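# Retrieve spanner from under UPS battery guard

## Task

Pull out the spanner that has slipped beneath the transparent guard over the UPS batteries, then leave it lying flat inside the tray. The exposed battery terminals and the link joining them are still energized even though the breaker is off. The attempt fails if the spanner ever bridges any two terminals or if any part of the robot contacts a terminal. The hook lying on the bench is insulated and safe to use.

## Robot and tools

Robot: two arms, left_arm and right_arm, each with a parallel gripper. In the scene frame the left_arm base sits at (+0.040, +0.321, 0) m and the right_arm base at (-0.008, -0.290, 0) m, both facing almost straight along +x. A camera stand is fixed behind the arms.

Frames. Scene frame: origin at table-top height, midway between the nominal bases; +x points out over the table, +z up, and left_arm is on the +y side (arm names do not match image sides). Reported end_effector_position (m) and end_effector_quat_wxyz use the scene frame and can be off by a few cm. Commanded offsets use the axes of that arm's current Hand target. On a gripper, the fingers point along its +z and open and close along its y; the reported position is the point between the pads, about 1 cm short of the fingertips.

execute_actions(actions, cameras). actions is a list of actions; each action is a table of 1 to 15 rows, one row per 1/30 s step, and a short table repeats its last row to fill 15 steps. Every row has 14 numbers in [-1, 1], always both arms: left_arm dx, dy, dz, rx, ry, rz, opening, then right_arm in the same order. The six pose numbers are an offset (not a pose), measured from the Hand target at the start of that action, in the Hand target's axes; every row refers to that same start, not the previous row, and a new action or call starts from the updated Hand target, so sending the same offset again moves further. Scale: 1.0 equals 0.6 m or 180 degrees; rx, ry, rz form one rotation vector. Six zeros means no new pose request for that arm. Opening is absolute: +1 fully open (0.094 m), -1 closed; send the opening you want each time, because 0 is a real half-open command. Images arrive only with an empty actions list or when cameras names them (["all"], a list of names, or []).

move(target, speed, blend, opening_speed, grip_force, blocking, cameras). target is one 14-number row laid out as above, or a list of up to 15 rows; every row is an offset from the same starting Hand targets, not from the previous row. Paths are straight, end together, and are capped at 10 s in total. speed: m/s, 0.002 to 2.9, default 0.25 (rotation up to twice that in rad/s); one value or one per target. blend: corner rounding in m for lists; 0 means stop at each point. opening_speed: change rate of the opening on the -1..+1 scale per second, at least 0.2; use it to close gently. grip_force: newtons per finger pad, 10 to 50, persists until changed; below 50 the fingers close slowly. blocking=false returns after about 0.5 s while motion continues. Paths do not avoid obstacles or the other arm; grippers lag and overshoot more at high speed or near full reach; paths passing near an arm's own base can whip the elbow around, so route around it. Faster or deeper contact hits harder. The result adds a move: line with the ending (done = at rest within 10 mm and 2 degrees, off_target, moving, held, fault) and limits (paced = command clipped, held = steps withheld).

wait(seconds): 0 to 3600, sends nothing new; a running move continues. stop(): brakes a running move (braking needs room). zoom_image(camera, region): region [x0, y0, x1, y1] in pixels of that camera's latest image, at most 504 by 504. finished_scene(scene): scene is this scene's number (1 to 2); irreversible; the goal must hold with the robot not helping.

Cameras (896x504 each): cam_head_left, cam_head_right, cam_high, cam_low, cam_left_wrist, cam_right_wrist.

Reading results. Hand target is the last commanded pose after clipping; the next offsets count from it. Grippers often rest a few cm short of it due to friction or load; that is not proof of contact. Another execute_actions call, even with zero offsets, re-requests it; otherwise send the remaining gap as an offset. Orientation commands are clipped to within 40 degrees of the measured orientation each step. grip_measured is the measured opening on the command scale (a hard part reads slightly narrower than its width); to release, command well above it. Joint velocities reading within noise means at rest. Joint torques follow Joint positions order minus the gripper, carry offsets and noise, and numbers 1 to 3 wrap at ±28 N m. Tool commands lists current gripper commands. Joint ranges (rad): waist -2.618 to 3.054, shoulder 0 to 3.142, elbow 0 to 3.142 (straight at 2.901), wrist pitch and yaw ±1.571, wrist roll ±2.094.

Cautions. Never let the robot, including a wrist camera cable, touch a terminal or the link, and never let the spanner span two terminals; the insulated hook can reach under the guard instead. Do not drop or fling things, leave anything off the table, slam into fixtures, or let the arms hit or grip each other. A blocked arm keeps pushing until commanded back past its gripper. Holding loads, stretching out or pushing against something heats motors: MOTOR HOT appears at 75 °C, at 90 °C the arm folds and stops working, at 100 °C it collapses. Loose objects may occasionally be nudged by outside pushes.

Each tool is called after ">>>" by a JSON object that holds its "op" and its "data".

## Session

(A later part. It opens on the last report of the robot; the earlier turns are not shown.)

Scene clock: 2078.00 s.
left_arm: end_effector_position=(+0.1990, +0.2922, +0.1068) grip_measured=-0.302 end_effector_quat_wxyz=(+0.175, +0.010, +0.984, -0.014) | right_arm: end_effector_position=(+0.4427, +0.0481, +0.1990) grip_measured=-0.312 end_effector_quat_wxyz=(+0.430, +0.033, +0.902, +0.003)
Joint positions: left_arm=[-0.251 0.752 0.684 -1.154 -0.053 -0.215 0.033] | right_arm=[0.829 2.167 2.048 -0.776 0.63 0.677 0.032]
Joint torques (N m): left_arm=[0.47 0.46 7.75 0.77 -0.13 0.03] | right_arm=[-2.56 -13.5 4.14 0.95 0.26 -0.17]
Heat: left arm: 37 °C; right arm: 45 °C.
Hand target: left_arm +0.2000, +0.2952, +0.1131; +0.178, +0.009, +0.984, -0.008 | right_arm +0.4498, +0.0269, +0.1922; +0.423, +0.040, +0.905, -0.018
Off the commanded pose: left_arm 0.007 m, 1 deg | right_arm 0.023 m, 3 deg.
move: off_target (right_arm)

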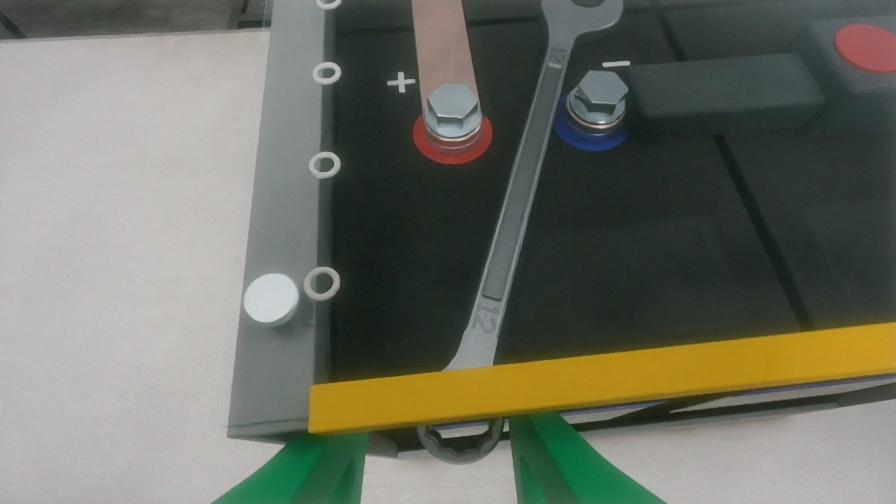

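>>> {"op": "move", "data": {"target": [0,0,0,0,0,0,-0.3,0.00283,-0.00708,-0.00337,0,0,0,-0.31], "speed": 0.08, "cameras": ["cam_right_wrist"]}}

Scene clock: 2128.23 s.
left_arm: end_effector_position=(+0.1990, +0.2922, +0.1068) grip_measured=-0.302 end_effector_quat_wxyz=(+0.175, +0.010, +0.984, -0.014) | right_arm: end_effector_position=(+0.4404, +0.0453, +0.1960) grip_measured=-0.312 end_effector_quat_wxyz=(+0.428, +0.032, +0.903, +0.003)
Joint positions: left_arm=[-0.251 0.752 0.684 -1.154 -0.053 -0.215 0.033] | right_arm=[0.827 2.148 2.009 -0.757 0.624 0.674 0.032]
Joint torques (N m): left_arm=[0.47 0.46 7.75 0.77 -0.13 0.03] | right_arm=[-2.61 -13.71 4.34 0.92 0.32 -0.11]
Heat: left arm: 36 °C; right arm: 45 °C.
Hand target: left_arm +0.2000, +0.2952, +0.1131; +0.178, +0.009, +0.984, -0.008 | right_arm +0.4469, +0.0228, +0.1921; +0.422, +0.040, +0.905, -0.018
Off the commanded pose: left_arm 0.007 m, 1 deg | right_arm 0.024 m, 3 deg.
move: off_target (right_arm)

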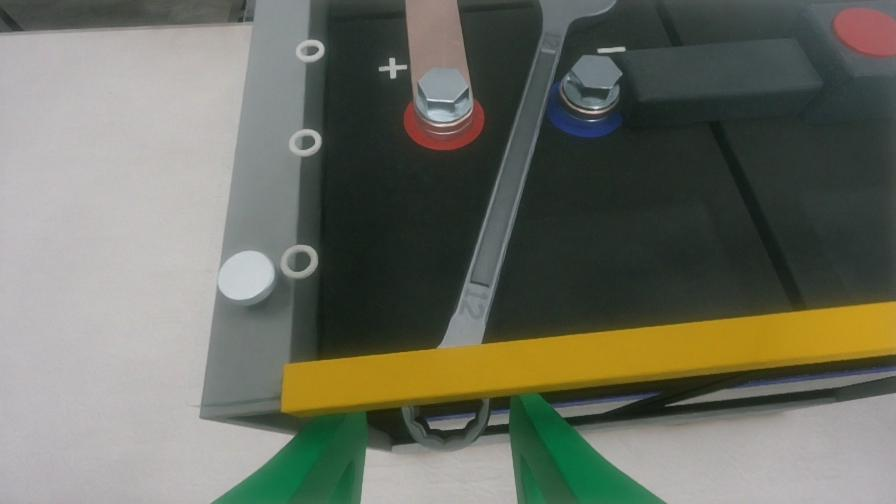

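>>> {"op": "wait", "data": {"seconds": 0.1, "cameras": ["cam_high", "cam_head_right"]}}

Scene clock: 2154.17 s.
left_arm: end_effector_position=(+0.1990, +0.2922, +0.1068) grip_measured=-0.302 end_effector_quat_wxyz=(+0.175, +0.010, +0.984, -0.014) | right_arm: end_effector_position=(+0.4404, +0.0453, +0.1960) grip_measured=-0.312 end_effector_quat_wxyz=(+0.428, +0.032, +0.903, +0.003)
Joint positions: left_arm=[-0.251 0.752 0.684 -1.154 -0.053 -0.215 0.033] | right_arm=[0.827 2.148 2.009 -0.757 0.624 0.674 0.032]
Joint torques (N m): left_arm=[0.47 0.46 7.76 0.77 -0.13 0.03] | right_arm=[-2.7 -13.76 4.31 0.97 0.32 -0.12]
Heat: left arm: 35 °C; right arm: 44 °C.
Hand target: left_arm +0.2000, +0.2952, +0.1131; +0.178, +0.009, +0.984, -0.008 | right_arm +0.4469, +0.0228, +0.1921; +0.422, +0.040, +0.905, -0.018
Tool commands: left_gripper/opening=-0.3 right_gripper/opening=-0.31
Off the commanded pose: left_arm 0.007 m, 1 deg | right_arm 0.024 m, 3 deg.
wait: 0.10 s; at rest from the start
Images, in order (width x height): cam_head_right 896x504, cam_high 896x504.

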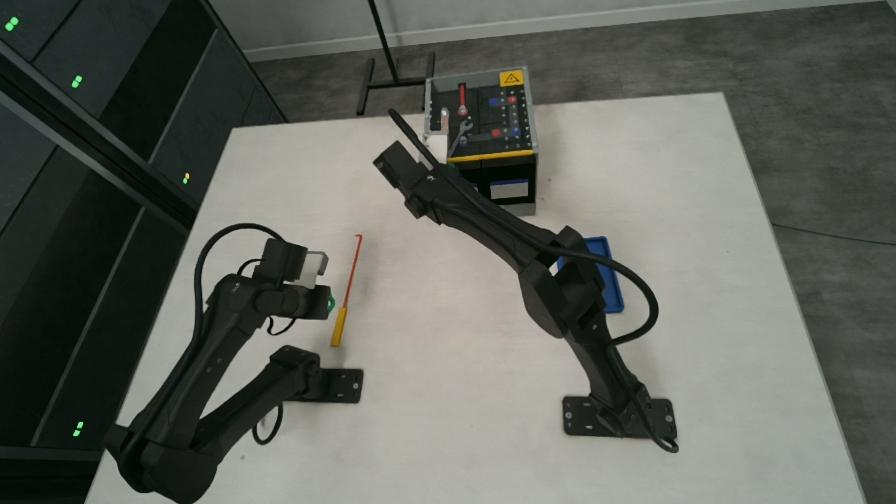

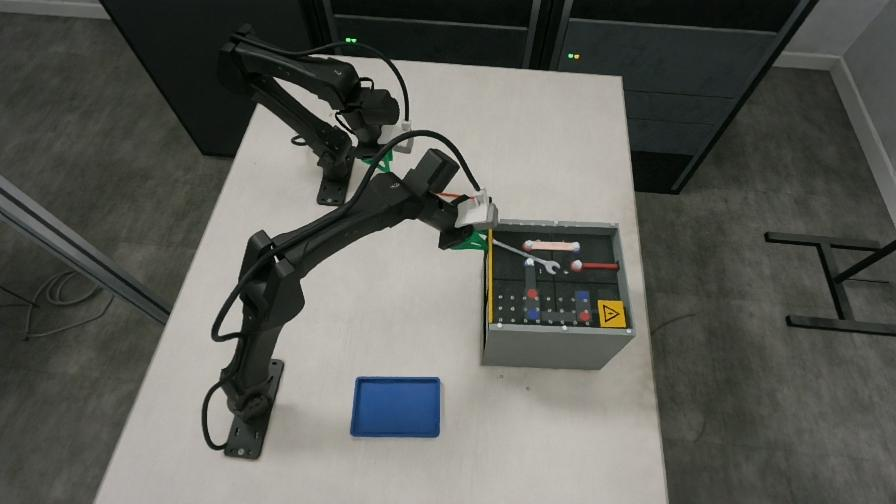

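>>> {"op": "move", "data": {"target": [0,0,0,0,0,0,-0.3,0.00308,-0.00123,0.00928,0,0,0,-0.31], "speed": 0.05, "cameras": ["cam_right_wrist"]}}

Scene clock: 2168.97 s.
left_arm: end_effector_position=(+0.1990, +0.2922, +0.1068) grip_measured=-0.302 end_effector_quat_wxyz=(+0.175, +0.010, +0.984, -0.014) | right_arm: end_effector_position=(+0.4407, +0.0453, +0.1957) grip_measured=-0.312 end_effector_quat_wxyz=(+0.429, +0.030, +0.903, +0.006)
Joint positions: left_arm=[-0.251 0.752 0.684 -1.154 -0.053 -0.215 0.033] | right_arm=[0.826 2.142 1.995 -0.742 0.621 0.669 0.032]
Joint torques (N m): left_arm=[0.47 0.46 7.76 0.77 -0.12 0.03] | right_arm=[-2.97 -13 4.25 1.04 0.31 -0.1]
Heat: left arm: 35 °C; right arm: 44 °C.
Hand target: left_arm +0.2000, +0.2952, +0.1131; +0.178, +0.009, +0.984, -0.008 | right_arm +0.4499, +0.0218, +0.1871; +0.422, +0.040, +0.905, -0.018
Off the commanded pose: left_arm 0.007 m, 1 deg | right_arm 0.027 m, 3 deg.
move: off_target (right_arm)

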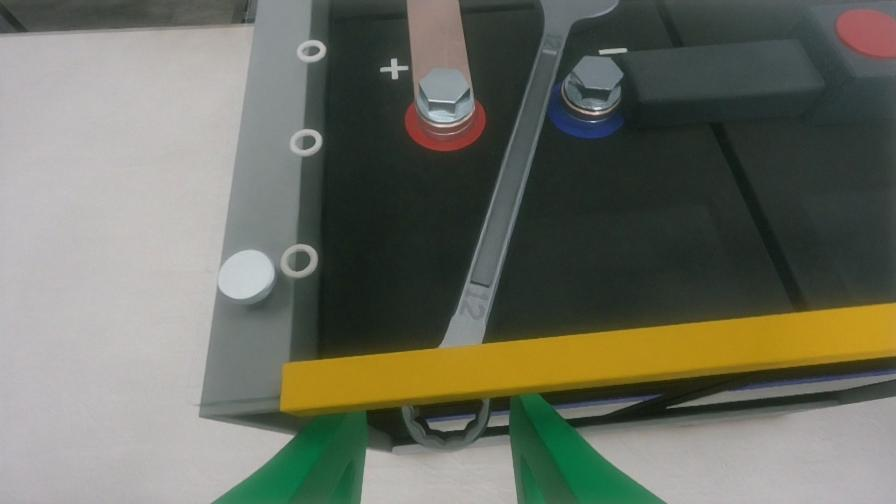

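>>> {"op": "move", "data": {"target": [0,0,0,0,0,0,-0.3,0.0019,0.00044,0.0081,0,0,0,-0.31], "speed": 0.08, "cameras": ["cam_right_wrist"]}}

Scene clock: 2179.07 s.
left_arm: end_effector_position=(+0.1990, +0.2922, +0.1068) grip_measured=-0.302 end_effector_quat_wxyz=(+0.175, +0.010, +0.984, -0.014) | right_arm: end_effector_position=(+0.4409, +0.0453, +0.1954) grip_measured=-0.312 end_effector_quat_wxyz=(+0.430, +0.029, +0.902, +0.006)
Joint positions: left_arm=[-0.251 0.752 0.684 -1.154 -0.053 -0.215 0.033] | right_arm=[0.825 2.14 1.99 -0.736 0.62 0.664 0.032]
Joint torques (N m): left_arm=[0.49 0.44 7.77 0.77 -0.12 0.03] | right_arm=[-3.44 -12.19 4 1.14 0.28 -0.11]
Heat: left arm: 35 °C; right arm: 44 °C.
Hand target: left_arm +0.2000, +0.2952, +0.1131; +0.178, +0.009, +0.984, -0.008 | right_arm +0.4529, +0.0219, +0.1831; +0.422, +0.040, +0.905, -0.018
Off the commanded pose: left_arm 0.007 m, 1 deg | right_arm 0.029 m, 3 deg.
move: off_target (right_arm)

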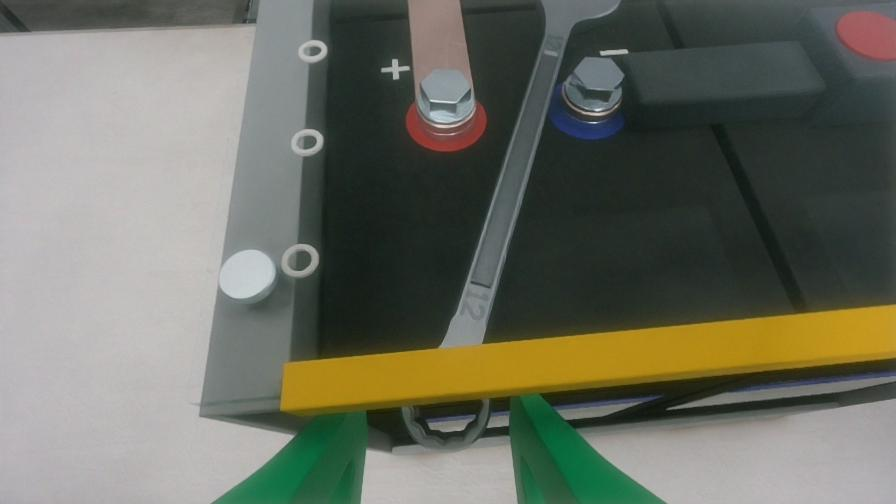

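>>> {"op": "move", "data": {"target": [0,0,0,0,0,0,-0.3,0.00605,0.00368,-0.015,0,0,0,-0.31], "speed": 0.06, "cameras": ["cam_right_wrist"]}}

Scene clock: 2232.87 s.
left_arm: end_effector_position=(+0.1990, +0.2922, +0.1068) grip_measured=-0.302 end_effector_quat_wxyz=(+0.175, +0.010, +0.984, -0.014) | right_arm: end_effector_position=(+0.4406, +0.0451, +0.1955) grip_measured=-0.312 end_effector_quat_wxyz=(+0.430, +0.029, +0.902, +0.007)
Joint positions: left_arm=[-0.251 0.752 0.684 -1.154 -0.053 -0.215 0.033] | right_arm=[0.825 2.137 1.983 -0.73 0.62 0.664 0.032]
Joint torques (N m): left_arm=[0.47 0.46 7.76 0.77 -0.12 0.03] | right_arm=[-2.07 -12.98 4.18 0.93 0.39 0.1]
Heat: left arm: 34 °C; right arm: 43 °C.
Hand target: left_arm +0.2000, +0.2952, +0.1131; +0.178, +0.009, +0.984, -0.008 | right_arm +0.4439, +0.0249, +0.1861; +0.422, +0.040, +0.905, -0.018
Off the commanded pose: left_arm 0.007 m, 1 deg | right_arm 0.023 m, 3 deg.
move: off_target (right_arm)

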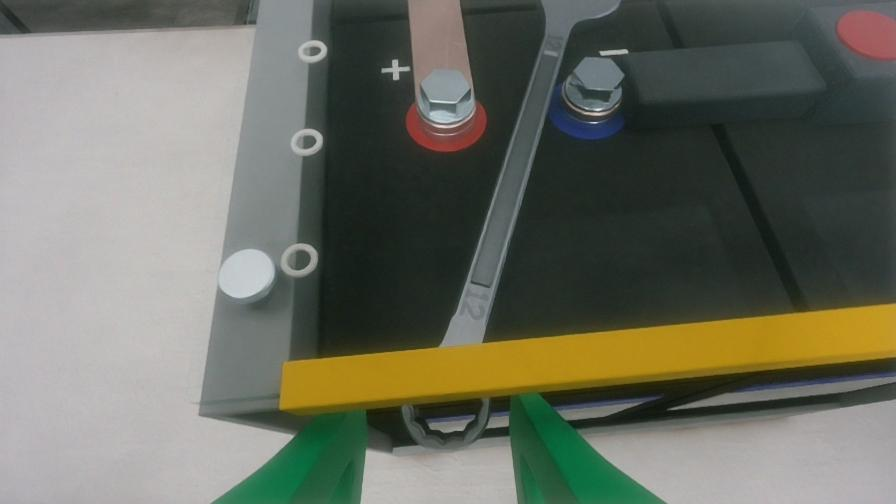

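>>> {"op": "move", "data": {"target": [0,0,0,0,0,0,-0.3,0.0002,0,0,0,0,0,-0.42], "speed": 0.06, "opening_speed": 0.5, "cameras": ["cam_right_wrist"]}}

Scene clock: 2237.73 s.
left_arm: end_effector_position=(+0.1990, +0.2922, +0.1068) grip_measured=-0.302 end_effector_quat_wxyz=(+0.175, +0.010, +0.984, -0.014) | right_arm: end_effector_position=(+0.4406, +0.0465, +0.1953) grip_measured=-0.418 end_effector_quat_wxyz=(+0.430, +0.028, +0.903, +0.010)
Joint positions: left_arm=[-0.251 0.752 0.684 -1.154 -0.053 -0.215 0.033] | right_arm=[0.825 2.137 1.983 -0.727 0.613 0.664 0.027]
Joint torques (N m): left_arm=[0.47 0.46 7.76 0.77 -0.13 0.03] | right_arm=[-1.74 -13 4 0.91 0.49 0.08]
Heat: left arm: 34 °C; right arm: 43 °C.
Hand target: left_arm +0.2000, +0.2952, +0.1131; +0.178, +0.009, +0.984, -0.008 | right_arm +0.4437, +0.0249, +0.1858; +0.422, +0.040, +0.905, -0.018
Off the commanded pose: left_arm 0.007 m, 1 deg | right_arm 0.024 m, 4 deg.
move: off_target (right_arm)

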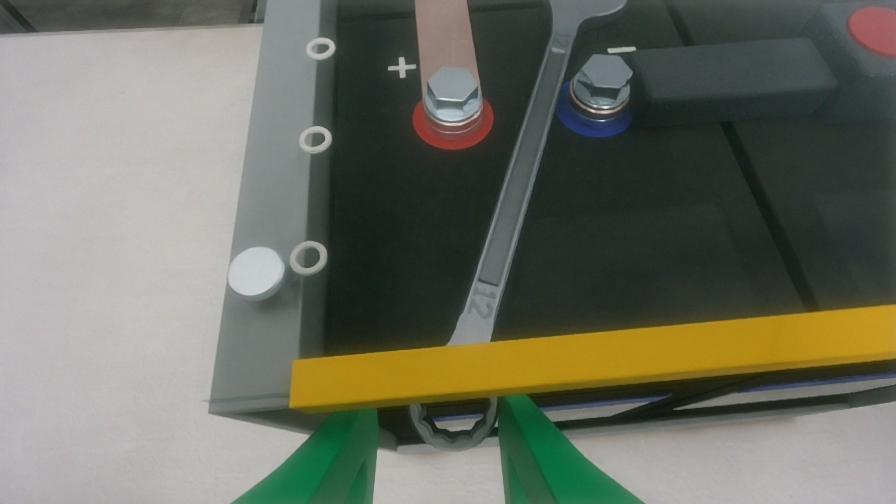

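>>> {"op": "move", "data": {"target": [0,0,0,0,0,0,-0.3,0.0064,-0.00087,-0.00763,0,0,0,-0.42], "speed": 0.06, "cameras": ["cam_right_wrist"]}}

Scene clock: 2349.97 s.
left_arm: end_effector_position=(+0.1990, +0.2922, +0.1068) grip_measured=-0.302 end_effector_quat_wxyz=(+0.175, +0.010, +0.984, -0.014) | right_arm: end_effector_position=(+0.4368, +0.0318, +0.1770) grip_measured=-0.418 end_effector_quat_wxyz=(+0.414, +0.028, +0.910, -0.016)
Joint positions: left_arm=[-0.251 0.752 0.684 -1.154 -0.053 -0.215 0.033] | right_arm=[0.814 2.129 1.928 -0.741 0.623 0.669 0.027]
Joint torques (N m): left_arm=[0.49 0.46 7.75 0.77 -0.12 0.03] | right_arm=[-0.38 -13.59 6.15 1.02 0.43 0.13]
Heat: left arm: 34 °C; right arm: 42 °C.
Hand target: left_arm +0.2000, +0.2952, +0.1131; +0.178, +0.009, +0.984, -0.008 | right_arm +0.4378, +0.0249, +0.1861; +0.423, +0.040, +0.905, -0.018
Off the commanded pose: left_arm 0.007 m, 1 deg | right_arm 0.011 m, 2 deg.
move: off_target (right_arm)

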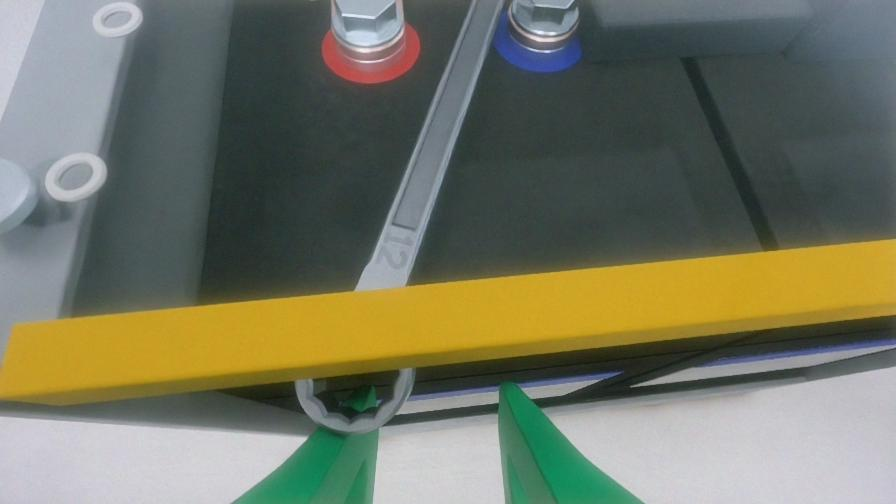

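>>> {"op": "zoom_image", "data": {"camera": "cam_right_wrist", "region": [240, 190, 560, 500]}}

>>> {"op": "wait", "data": {"seconds": 0.1, "cameras": ["cam_high", "cam_low"]}}

Scaled by 1.575 from the camera's image (finer frame: 1280x720).

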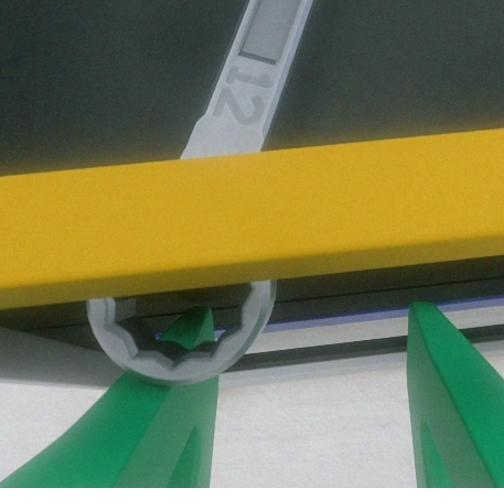

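Scene clock: 2382.53 s.
left_arm: end_effector_position=(+0.1990, +0.2922, +0.1068) grip_measured=-0.302 end_effector_quat_wxyz=(+0.175, +0.010, +0.984, -0.014) | right_arm: end_effector_position=(+0.4368, +0.0318, +0.1770) grip_measured=-0.418 end_effector_quat_wxyz=(+0.414, +0.028, +0.910, -0.016)
Joint positions: left_arm=[-0.251 0.752 0.684 -1.154 -0.053 -0.215 0.033] | right_arm=[0.814 2.129 1.928 -0.741 0.623 0.669 0.027]
Joint torques (N m): left_arm=[0.49 0.46 7.76 0.77 -0.12 0.03] | right_arm=[-0.46 -14.02 5.81 0.99 0.46 0.11]
Heat: left arm: 34 °C; right arm: 41 °C.
Hand target: left_arm +0.2000, +0.2952, +0.1131; +0.178, +0.009, +0.984, -0.008 | right_arm +0.4378, +0.0249, +0.1861; +0.423, +0.040, +0.905, -0.018
Tool commands: left_gripper/opening=-0.3 right_gripper/opening=-0.42
Off the commanded pose: left_arm 0.007 m, 1 deg | right_arm 0.011 m, 2 deg.
wait: 0.10 s; at rest from the start

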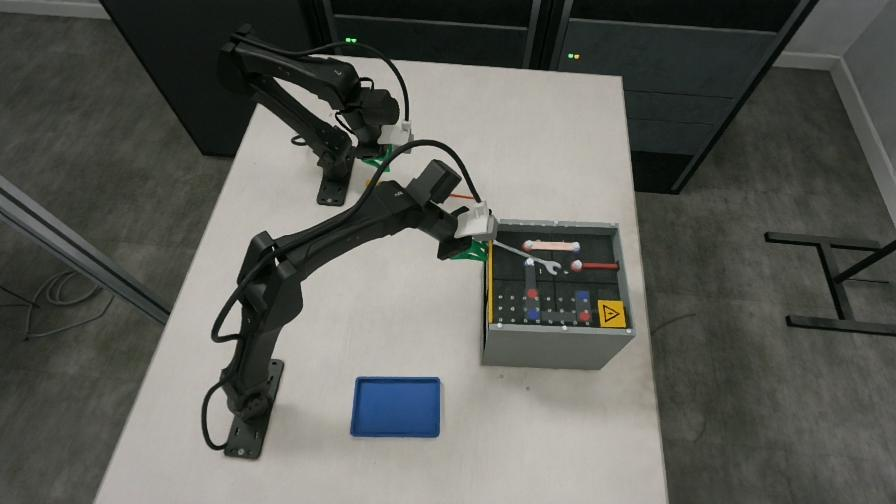

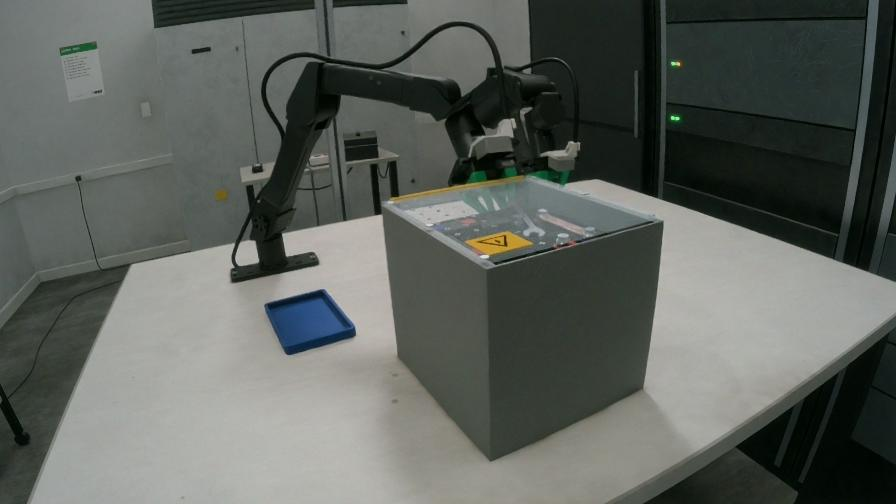

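>>> {"op": "move", "data": {"target": [0,0,0,0,0,0,-0.3,0.0277,-0.0003,0.0189,0,0,0,-0.42], "speed": 0.06, "cameras": ["cam_right_wrist"]}}

Scene clock: 2528.90 s.
left_arm: end_effector_position=(+0.1990, +0.2922, +0.1068) grip_measured=-0.302 end_effector_quat_wxyz=(+0.175, +0.010, +0.984, -0.014) | right_arm: end_effector_position=(+0.4333, +0.0276, +0.1517) grip_measured=-0.418 end_effector_quat_wxyz=(+0.406, +0.025, +0.913, -0.026)
Joint positions: left_arm=[-0.251 0.752 0.684 -1.154 -0.053 -0.215 0.033] | right_arm=[0.814 2.129 1.841 -0.684 0.625 0.674 0.027]
Joint torques (N m): left_arm=[0.47 0.47 7.76 0.77 -0.13 0.03] | right_arm=[-0.12 -14.52 5.68 1.18 0.44 0.11]
Heat: left arm: 34 °C; right arm: 41 °C.
Hand target: left_arm +0.2000, +0.2952, +0.1131; +0.178, +0.009, +0.984, -0.008 | right_arm +0.4358, +0.0249, +0.1660; +0.423, +0.040, +0.905, -0.018
Off the commanded pose: left_arm 0.007 m, 1 deg | right_arm 0.015 m, 3 deg.
move: off_target (right_arm)

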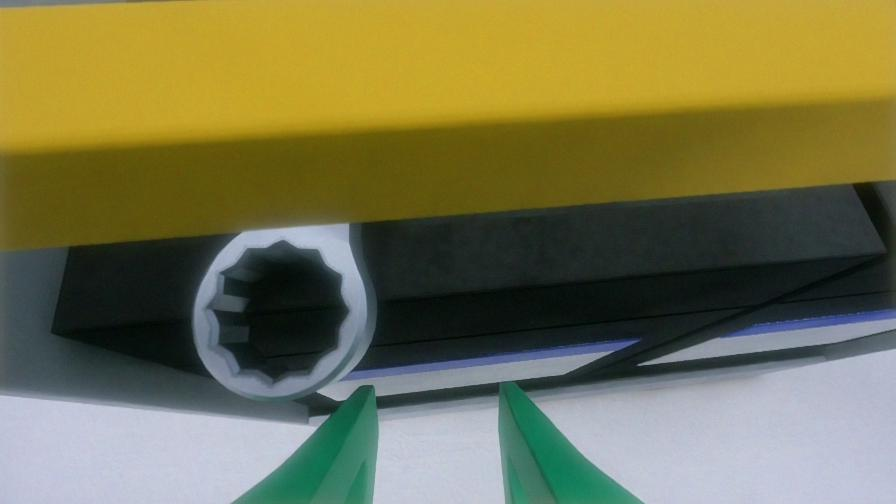

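>>> {"op": "wait", "data": {"seconds": 0.1, "cameras": ["cam_high"]}}

>>> {"op": "zoom_image", "data": {"camera": "cam_high", "region": [440, 200, 640, 340]}}

Scene clock: 2571.37 s.
left_arm: end_effector_position=(+0.1990, +0.2922, +0.1068) grip_measured=-0.302 end_effector_quat_wxyz=(+0.175, +0.010, +0.984, -0.014) | right_arm: end_effector_position=(+0.4334, +0.0276, +0.1518) grip_measured=-0.418 end_effector_quat_wxyz=(+0.406, +0.025, +0.913, -0.026)
Joint positions: left_arm=[-0.251 0.752 0.684 -1.154 -0.053 -0.215 0.033] | right_arm=[0.814 2.129 1.841 -0.684 0.625 0.674 0.027]
Joint torques (N m): left_arm=[0.47 0.46 7.75 0.77 -0.13 0.03] | right_arm=[-0.12 -14.48 5.61 1.15 0.44 0.16]
Heat: left arm: 35 °C; right arm: 41 °C.
Hand target: left_arm +0.2000, +0.2952, +0.1131; +0.178, +0.009, +0.984, -0.008 | right_arm +0.4358, +0.0249, +0.1660; +0.423, +0.040, +0.905, -0.018
Tool commands: left_gripper/opening=-0.3 right_gripper/opening=-0.42
Off the commanded pose: left_arm 0.007 m, 1 deg | right_arm 0.015 m, 3 deg.
wait: 0.10 s; at rest from the start

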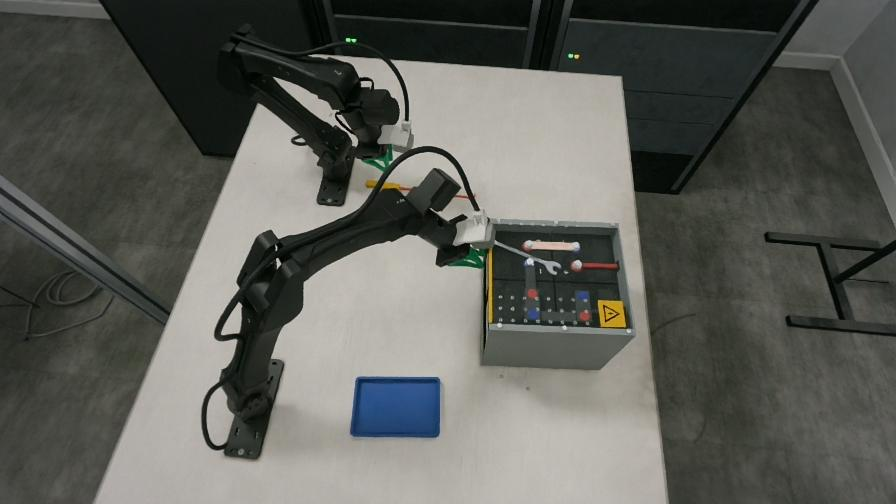

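Scaled by 2.520 from the camera's image (finer frame: 1280x720).

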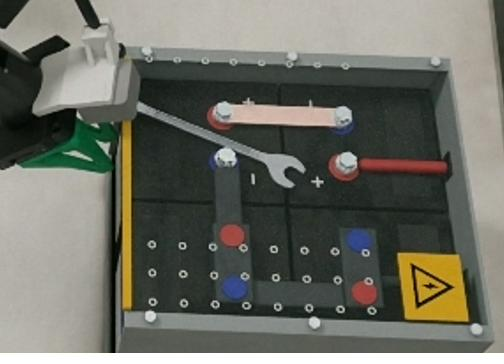

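>>> {"op": "move", "data": {"target": [0,0,0,0,0,0,-0.3,0.01043,0.04093,-0.00465,0,0,0,-0.42], "speed": 0.06, "cameras": ["cam_right_wrist"]}}

Scene clock: 2680.57 s.
left_arm: end_effector_position=(+0.1990, +0.2922, +0.1068) grip_measured=-0.302 end_effector_quat_wxyz=(+0.175, +0.010, +0.984, -0.014) | right_arm: end_effector_position=(+0.4271, +0.0481, +0.1643) grip_measured=-0.418 end_effector_quat_wxyz=(+0.418, +0.032, +0.908, -0.012)
Joint positions: left_arm=[-0.251 0.752 0.684 -1.154 -0.053 -0.215 0.033] | right_arm=[0.855 2.151 1.91 -0.714 0.65 0.715 0.027]
Joint torques (N m): left_arm=[0.49 0.46 7.75 0.77 -0.12 0.03] | right_arm=[0.05 -10.33 8.94 0.94 0.45 0.07]
Heat: left arm: 35 °C; right arm: 40 °C.
Hand target: left_arm +0.2000, +0.2952, +0.1131; +0.178, +0.009, +0.984, -0.008 | right_arm +0.4319, +0.0498, +0.1629; +0.422, +0.040, +0.905, -0.019
Off the commanded pose: left_arm 0.007 m, 1 deg | right_arm 0.005 m, 1 deg.
move: done

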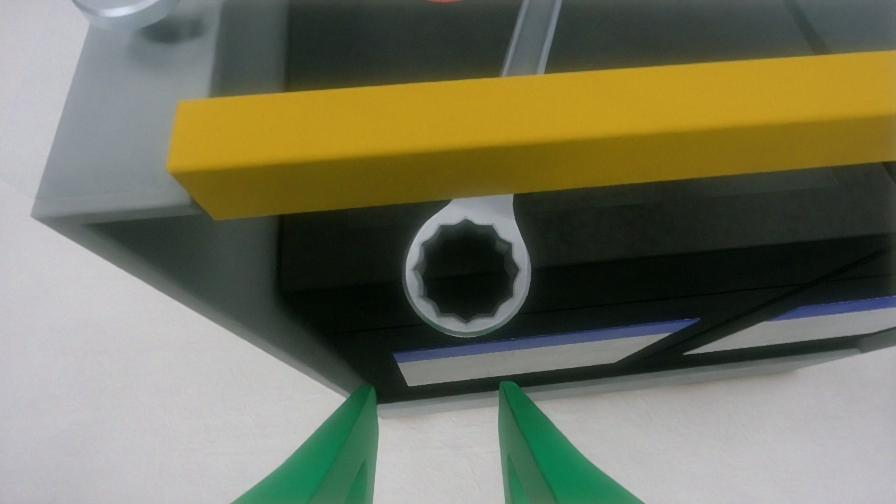

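>>> {"op": "move", "data": {"target": [0,0,0,0,0,0,-0.3,-0.03383,-0.00658,-0.01672,0.00809,0,0.00679,-0.42], "speed": 0.08, "cameras": ["cam_right_wrist"]}}

Scene clock: 2733.53 s.
left_arm: end_effector_position=(+0.1990, +0.2922, +0.1068) grip_measured=-0.302 end_effector_quat_wxyz=(+0.175, +0.010, +0.984, -0.014) | right_arm: end_effector_position=(+0.4295, +0.0478, +0.1869) grip_measured=-0.418 end_effector_quat_wxyz=(+0.418, +0.044, +0.907, -0.017)
Joint positions: left_arm=[-0.251 0.752 0.684 -1.154 -0.053 -0.215 0.033] | right_arm=[0.855 2.18 2.047 -0.837 0.664 0.741 0.027]
Joint torques (N m): left_arm=[0.47 0.46 7.75 0.77 -0.13 0.03] | right_arm=[-0.69 -10.28 8.57 0.89 0.43 0.13]
Heat: left arm: 35 °C; right arm: 41 °C.
Hand target: left_arm +0.2000, +0.2952, +0.1131; +0.178, +0.009, +0.984, -0.008 | right_arm +0.4368, +0.0455, +0.1850; +0.422, +0.055, +0.905, -0.025
Off the commanded pose: left_arm 0.007 m, 1 deg | right_arm 0.008 m, 2 deg.
move: done

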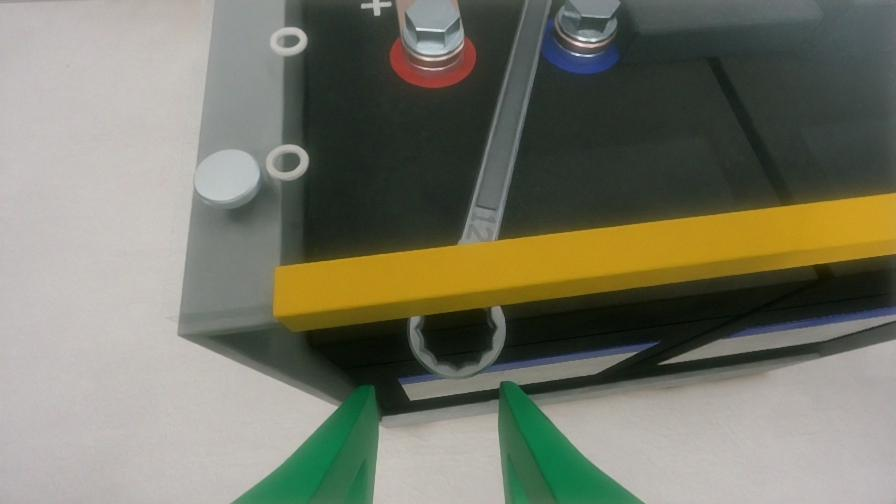

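>>> {"op": "move", "data": {"target": [0,0,0,0,0,0,-0.3,-0.00079,-0.00993,0.00092,0.01065,0,0.00894,-0.42], "speed": 0.08, "cameras": ["cam_right_wrist"]}}

Scene clock: 2777.53 s.
left_arm: end_effector_position=(+0.1990, +0.2922, +0.1068) grip_measured=-0.302 end_effector_quat_wxyz=(+0.175, +0.010, +0.984, -0.014) | right_arm: end_effector_position=(+0.4293, +0.0422, +0.1871) grip_measured=-0.418 end_effector_quat_wxyz=(+0.417, +0.063, +0.906, -0.025)
Joint positions: left_arm=[-0.251 0.752 0.684 -1.154 -0.053 -0.215 0.033] | right_arm=[0.855 2.191 2.07 -0.878 0.686 0.787 0.027]
Joint torques (N m): left_arm=[0.49 0.47 7.76 0.78 -0.12 0.03] | right_arm=[-0.59 -10.41 8.51 0.89 0.49 0.11]
Heat: left arm: 35 °C; right arm: 45 °C.
Hand target: left_arm +0.2000, +0.2952, +0.1131; +0.178, +0.009, +0.984, -0.008 | right_arm +0.4368, +0.0396, +0.1851; +0.422, +0.075, +0.903, -0.034
Off the commanded pose: left_arm 0.007 m, 1 deg | right_arm 0.008 m, 2 deg.
move: done

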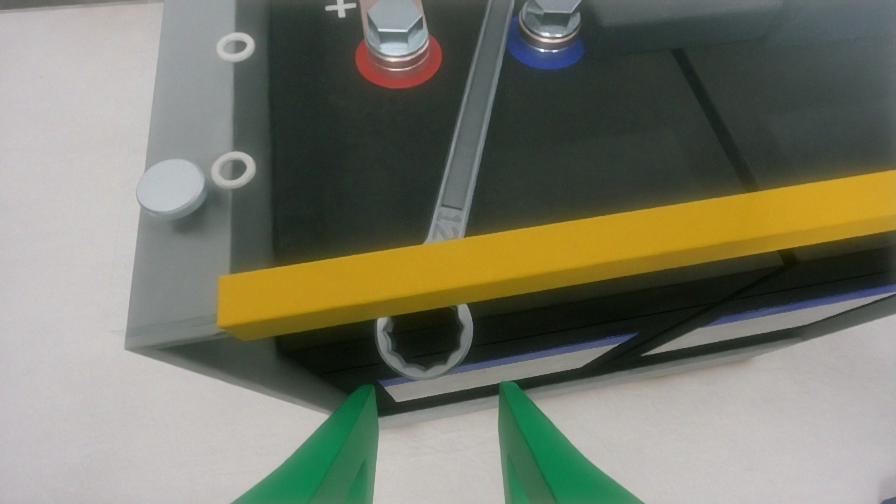

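>>> {"op": "move", "data": {"target": [0,0,0,0,0,0,-0.3,-0.02568,0.00523,0.00603,0,0,0,-0.36], "speed": 0.06, "cameras": ["cam_right_wrist"]}}

Scene clock: 2808.50 s.
left_arm: end_effector_position=(+0.1990, +0.2922, +0.1068) grip_measured=-0.302 end_effector_quat_wxyz=(+0.175, +0.010, +0.984, -0.014) | right_arm: end_effector_position=(+0.4367, +0.0427, +0.1952) grip_measured=-0.362 end_effector_quat_wxyz=(+0.412, +0.063, +0.909, -0.029)
Joint positions: left_arm=[-0.251 0.752 0.684 -1.154 -0.053 -0.215 0.033] | right_arm=[0.843 2.243 2.195 -0.962 0.678 0.781 0.03]
Joint torques (N m): left_arm=[0.47 0.44 7.76 0.77 -0.12 0.03] | right_arm=[-1.26 -10.36 8.91 1.09 0.44 -0.05]
Heat: left arm: 35 °C; right arm: 45 °C.
Hand target: left_arm +0.2000, +0.2952, +0.1131; +0.178, +0.009, +0.984, -0.008 | right_arm +0.4498, +0.0404, +0.1946; +0.421, +0.074, +0.903, -0.035
Off the commanded pose: left_arm 0.007 m, 1 deg | right_arm 0.013 m, 2 deg.
move: off_target (right_arm)

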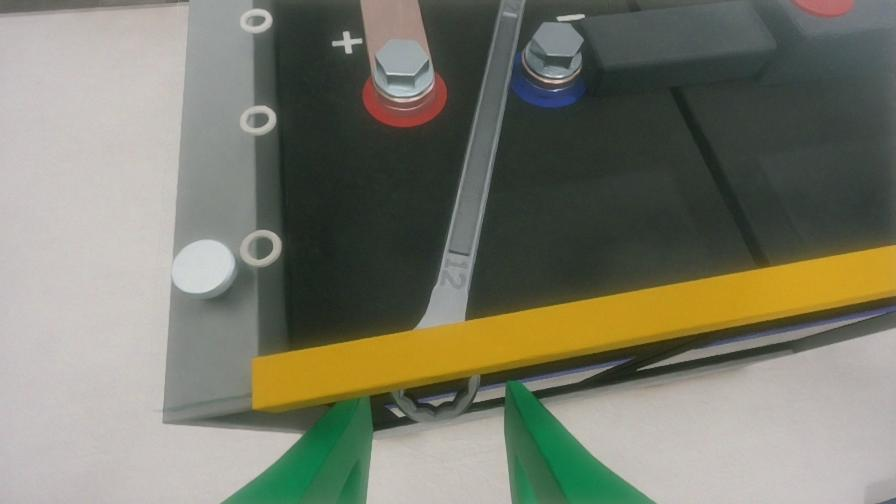

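>>> {"op": "move", "data": {"target": [0,0,0,0,0,0,-0.3,-0.01045,0.00137,0.0086,0,0,0,-0.36], "speed": 0.06, "cameras": ["cam_right_wrist"]}}

Scene clock: 2830.23 s.
left_arm: end_effector_position=(+0.1990, +0.2922, +0.1068) grip_measured=-0.302 end_effector_quat_wxyz=(+0.175, +0.010, +0.984, -0.014) | right_arm: end_effector_position=(+0.4374, +0.0425, +0.1955) grip_measured=-0.362 end_effector_quat_wxyz=(+0.403, +0.056, +0.913, -0.034)
Joint positions: left_arm=[-0.251 0.752 0.684 -1.154 -0.053 -0.215 0.033] | right_arm=[0.838 2.264 2.244 -1.005 0.665 0.77 0.03]
Joint torques (N m): left_arm=[0.49 0.46 7.76 0.77 -0.13 0.03] | right_arm=[-1.87 -10.1 8.99 1.37 0.44 -0.05]
Heat: left arm: 35 °C; right arm: 44 °C.
Hand target: left_arm +0.2000, +0.2952, +0.1131; +0.178, +0.009, +0.984, -0.008 | right_arm +0.4579, +0.0399, +0.1959; +0.421, +0.075, +0.903, -0.035
Off the commanded pose: left_arm 0.007 m, 1 deg | right_arm 0.021 m, 3 deg.
move: off_target (right_arm)

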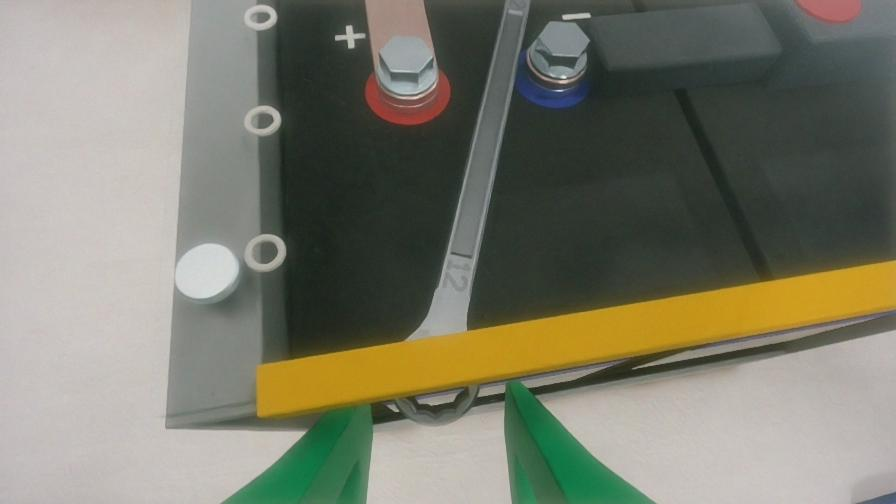

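>>> {"op": "move", "data": {"target": [0,0,0,0,0,0,-0.3,-0.00345,-0.00108,-0.01147,0,0,0,-0.36], "speed": 0.06, "cameras": ["cam_right_wrist"]}}

Scene clock: 2919.87 s.
left_arm: end_effector_position=(+0.1990, +0.2922, +0.1068) grip_measured=-0.302 end_effector_quat_wxyz=(+0.175, +0.010, +0.984, -0.014) | right_arm: end_effector_position=(+0.4422, +0.0406, +0.2027) grip_measured=-0.362 end_effector_quat_wxyz=(+0.410, +0.063, +0.910, -0.030)
Joint positions: left_arm=[-0.251 0.752 0.684 -1.154 -0.053 -0.215 0.033] | right_arm=[0.83 2.266 2.266 -1.005 0.668 0.769 0.03]
Joint torques (N m): left_arm=[0.49 0.46 7.75 0.77 -0.12 0.03] | right_arm=[-0.87 -10.51 8.68 1.05 0.44 0.02]
Heat: left arm: 35 °C; right arm: 47 °C.
Hand target: left_arm +0.2000, +0.2952, +0.1131; +0.178, +0.009, +0.984, -0.008 | right_arm +0.4538, +0.0400, +0.2020; +0.421, +0.074, +0.903, -0.035
Off the commanded pose: left_arm 0.007 m, 1 deg | right_arm 0.012 m, 2 deg.
move: off_target (right_arm)

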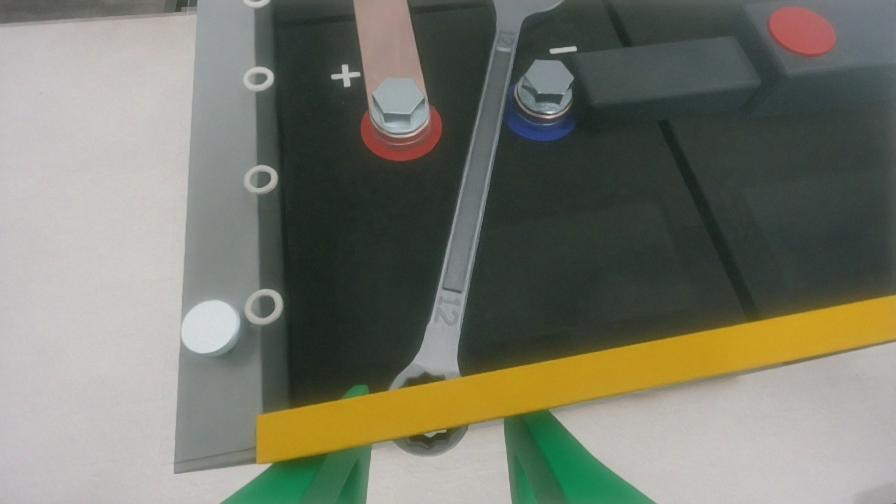

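>>> {"op": "zoom_image", "data": {"camera": "cam_right_wrist", "region": [300, 330, 580, 504]}}

Scaled by 1.800 from the camera's image (finer frame: 1280x720).

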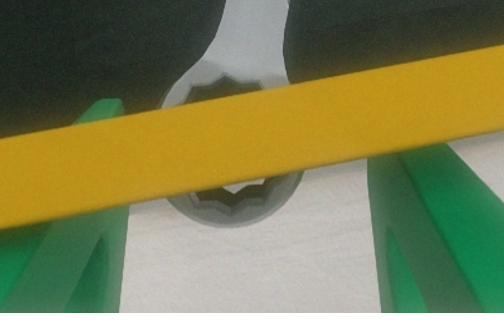

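>>> {"op": "move", "data": {"target": [0,0,0,0,0,0,-0.3,0.00435,0.00572,0.01562,-0.00426,0,-0.00357,-0.36], "speed": 0.05, "cameras": ["cam_right_wrist"]}}

>>> {"op": "zoom_image", "data": {"camera": "cam_right_wrist", "region": [300, 330, 580, 504]}}

Scene clock: 2983.40 s.
left_arm: end_effector_position=(+0.1990, +0.2922, +0.1068) grip_measured=-0.302 end_effector_quat_wxyz=(+0.175, +0.010, +0.984, -0.014) | right_arm: end_effector_position=(+0.4429, +0.0412, +0.2029) grip_measured=-0.362 end_effector_quat_wxyz=(+0.410, +0.055, +0.910, -0.031)
Joint positions: left_arm=[-0.251 0.752 0.684 -1.154 -0.053 -0.215 0.033] | right_arm=[0.829 2.266 2.266 -1.001 0.664 0.751 0.03]
Joint torques (N m): left_arm=[0.49 0.46 7.76 0.77 -0.13 0.02] | right_arm=[-1.24 -10.04 6.67 1.61 0.42 -0.02]
Heat: left arm: 35 °C; right arm: 47 °C.
Hand target: left_arm +0.2000, +0.2952, +0.1131; +0.178, +0.009, +0.984, -0.008 | right_arm +0.4599, +0.0425, +0.1940; +0.422, +0.067, +0.904, -0.031
Off the commanded pose: left_arm 0.007 m, 1 deg | right_arm 0.019 m, 2 deg.
move: off_target (right_arm)

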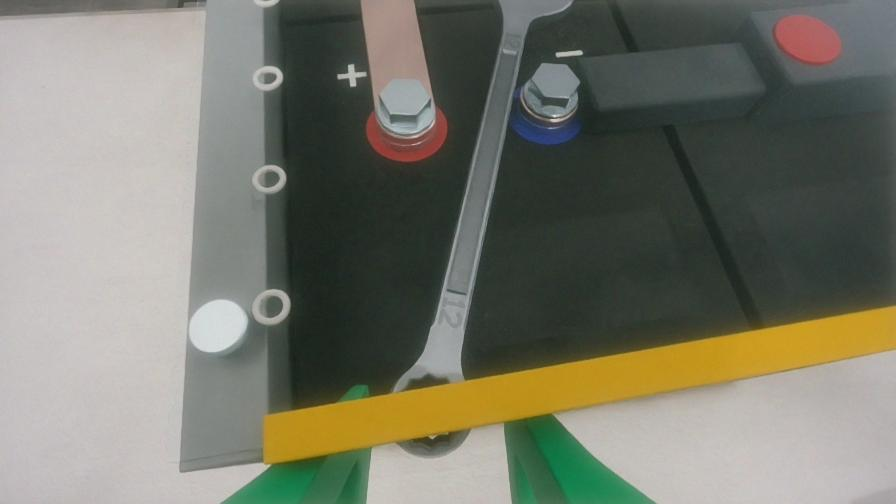

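Scaled by 1.800 from the camera's image (finer frame: 1280x720).

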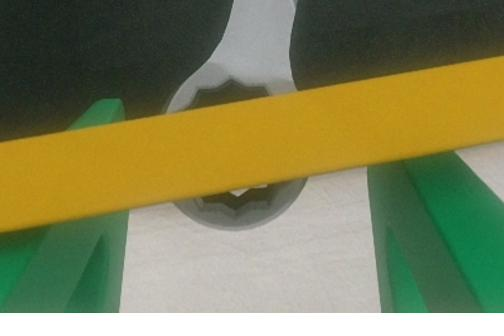

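>>> {"op": "move", "data": {"target": [0,0,0,0,0,0,-0.3,0,0,0,0,0,0,-0.75], "grip_force": [50, 20], "opening_speed": 0.4, "cameras": ["cam_right_wrist"]}}

>>> {"op": "zoom_image", "data": {"camera": "cam_right_wrist", "region": [300, 330, 580, 504]}}

Scene clock: 3009.00 s.
left_arm: end_effector_position=(+0.1990, +0.2922, +0.1068) grip_measured=-0.302 end_effector_quat_wxyz=(+0.175, +0.010, +0.984, -0.014) | right_arm: end_effector_position=(+0.4436, +0.0455, +0.2026) grip_measured=-0.618 end_effector_quat_wxyz=(+0.409, +0.054, +0.911, -0.021)
Joint positions: left_arm=[-0.251 0.752 0.684 -1.154 -0.053 -0.215 0.033] | right_arm=[0.829 2.267 2.266 -0.986 0.647 0.748 0.018]
Joint torques (N m): left_arm=[0.47 0.46 7.76 0.77 -0.12 0.03] | right_arm=[-1.35 -10.07 6.67 1.41 0.55 -0.07]
Heat: left arm: 35 °C; right arm: 46 °C.
Hand target: left_arm +0.2000, +0.2952, +0.1131; +0.178, +0.009, +0.984, -0.008 | right_arm +0.4599, +0.0424, +0.1940; +0.422, +0.067, +0.904, -0.031
Off the commanded pose: left_arm 0.007 m, 1 deg | right_arm 0.019 m, 3 deg.
grip_force (N): 50, 20
move: done

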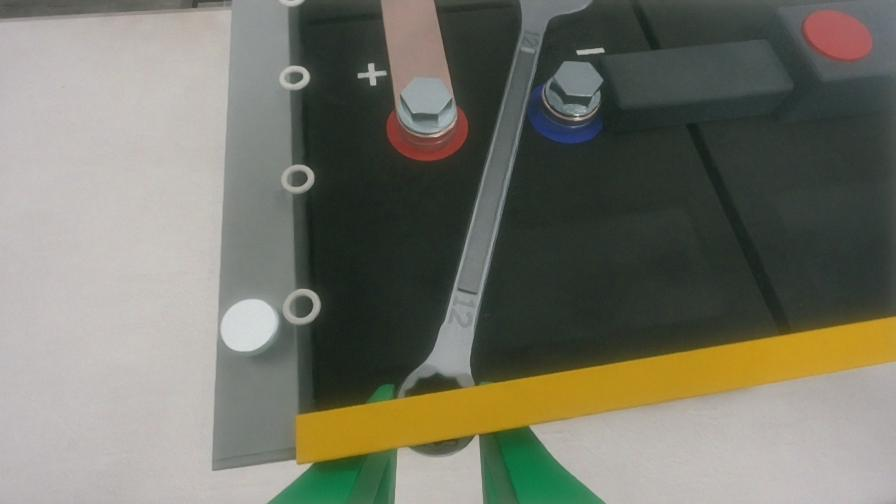

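Scaled by 1.800 from the camera's image (finer frame: 1280x720).

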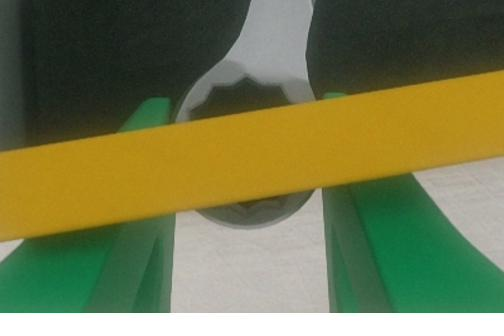

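>>> {"op": "move", "data": {"target": [0,0,0,0,0,0,-0.3,0.01302,0.00943,-0.03628,0,0,0,-0.75], "speed": 0.04, "cameras": ["cam_right_wrist"]}}

>>> {"op": "zoom_image", "data": {"camera": "cam_right_wrist", "region": [300, 330, 580, 504]}}

Scene clock: 3075.73 s.
left_arm: end_effector_position=(+0.1990, +0.2922, +0.1068) grip_measured=-0.302 end_effector_quat_wxyz=(+0.175, +0.010, +0.984, -0.014) | right_arm: end_effector_position=(+0.4377, +0.0507, +0.2047) grip_measured=-0.620 end_effector_quat_wxyz=(+0.416, +0.062, +0.907, -0.021)
Joint positions: left_arm=[-0.251 0.752 0.684 -1.154 -0.053 -0.215 0.033] | right_arm=[0.85 2.267 2.266 -0.99 0.675 0.779 0.018]
Joint torques (N m): left_arm=[0.49 0.44 7.76 0.77 -0.13 0.03] | right_arm=[0.61 -11.64 7.01 0.99 0.57 0.14]
Heat: left arm: 35 °C; right arm: 45 °C.
Hand target: left_arm +0.2000, +0.2952, +0.1131; +0.178, +0.009, +0.984, -0.008 | right_arm +0.4391, +0.0513, +0.2020; +0.422, +0.067, +0.904, -0.031
Off the commanded pose: left_arm 0.007 m, 1 deg | right_arm 0.003 m, 1 deg.
grip_force (N): 50, 20
move: done

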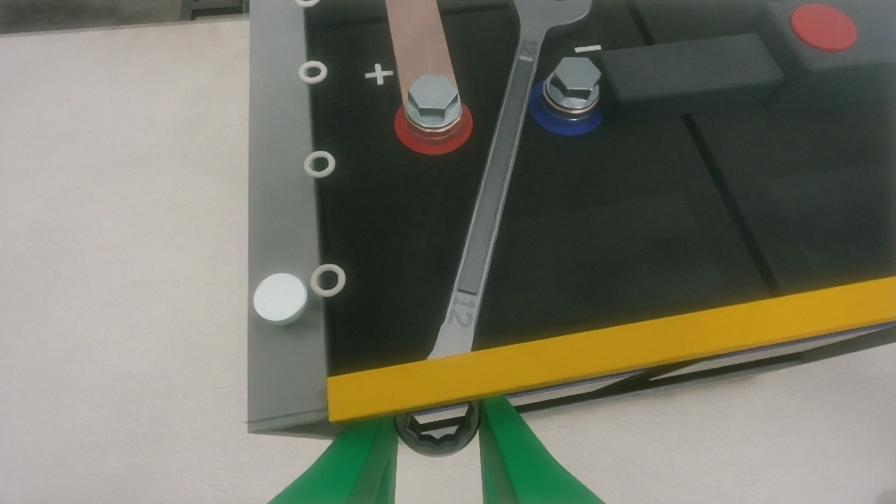

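Scaled by 1.800 from the camera's image (finer frame: 1280x720).

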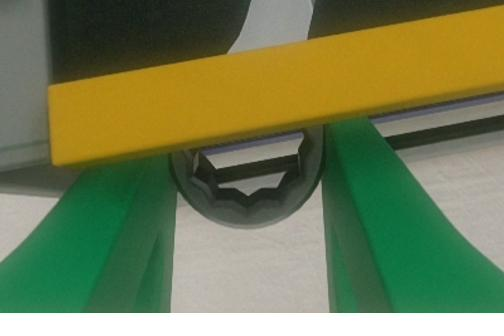

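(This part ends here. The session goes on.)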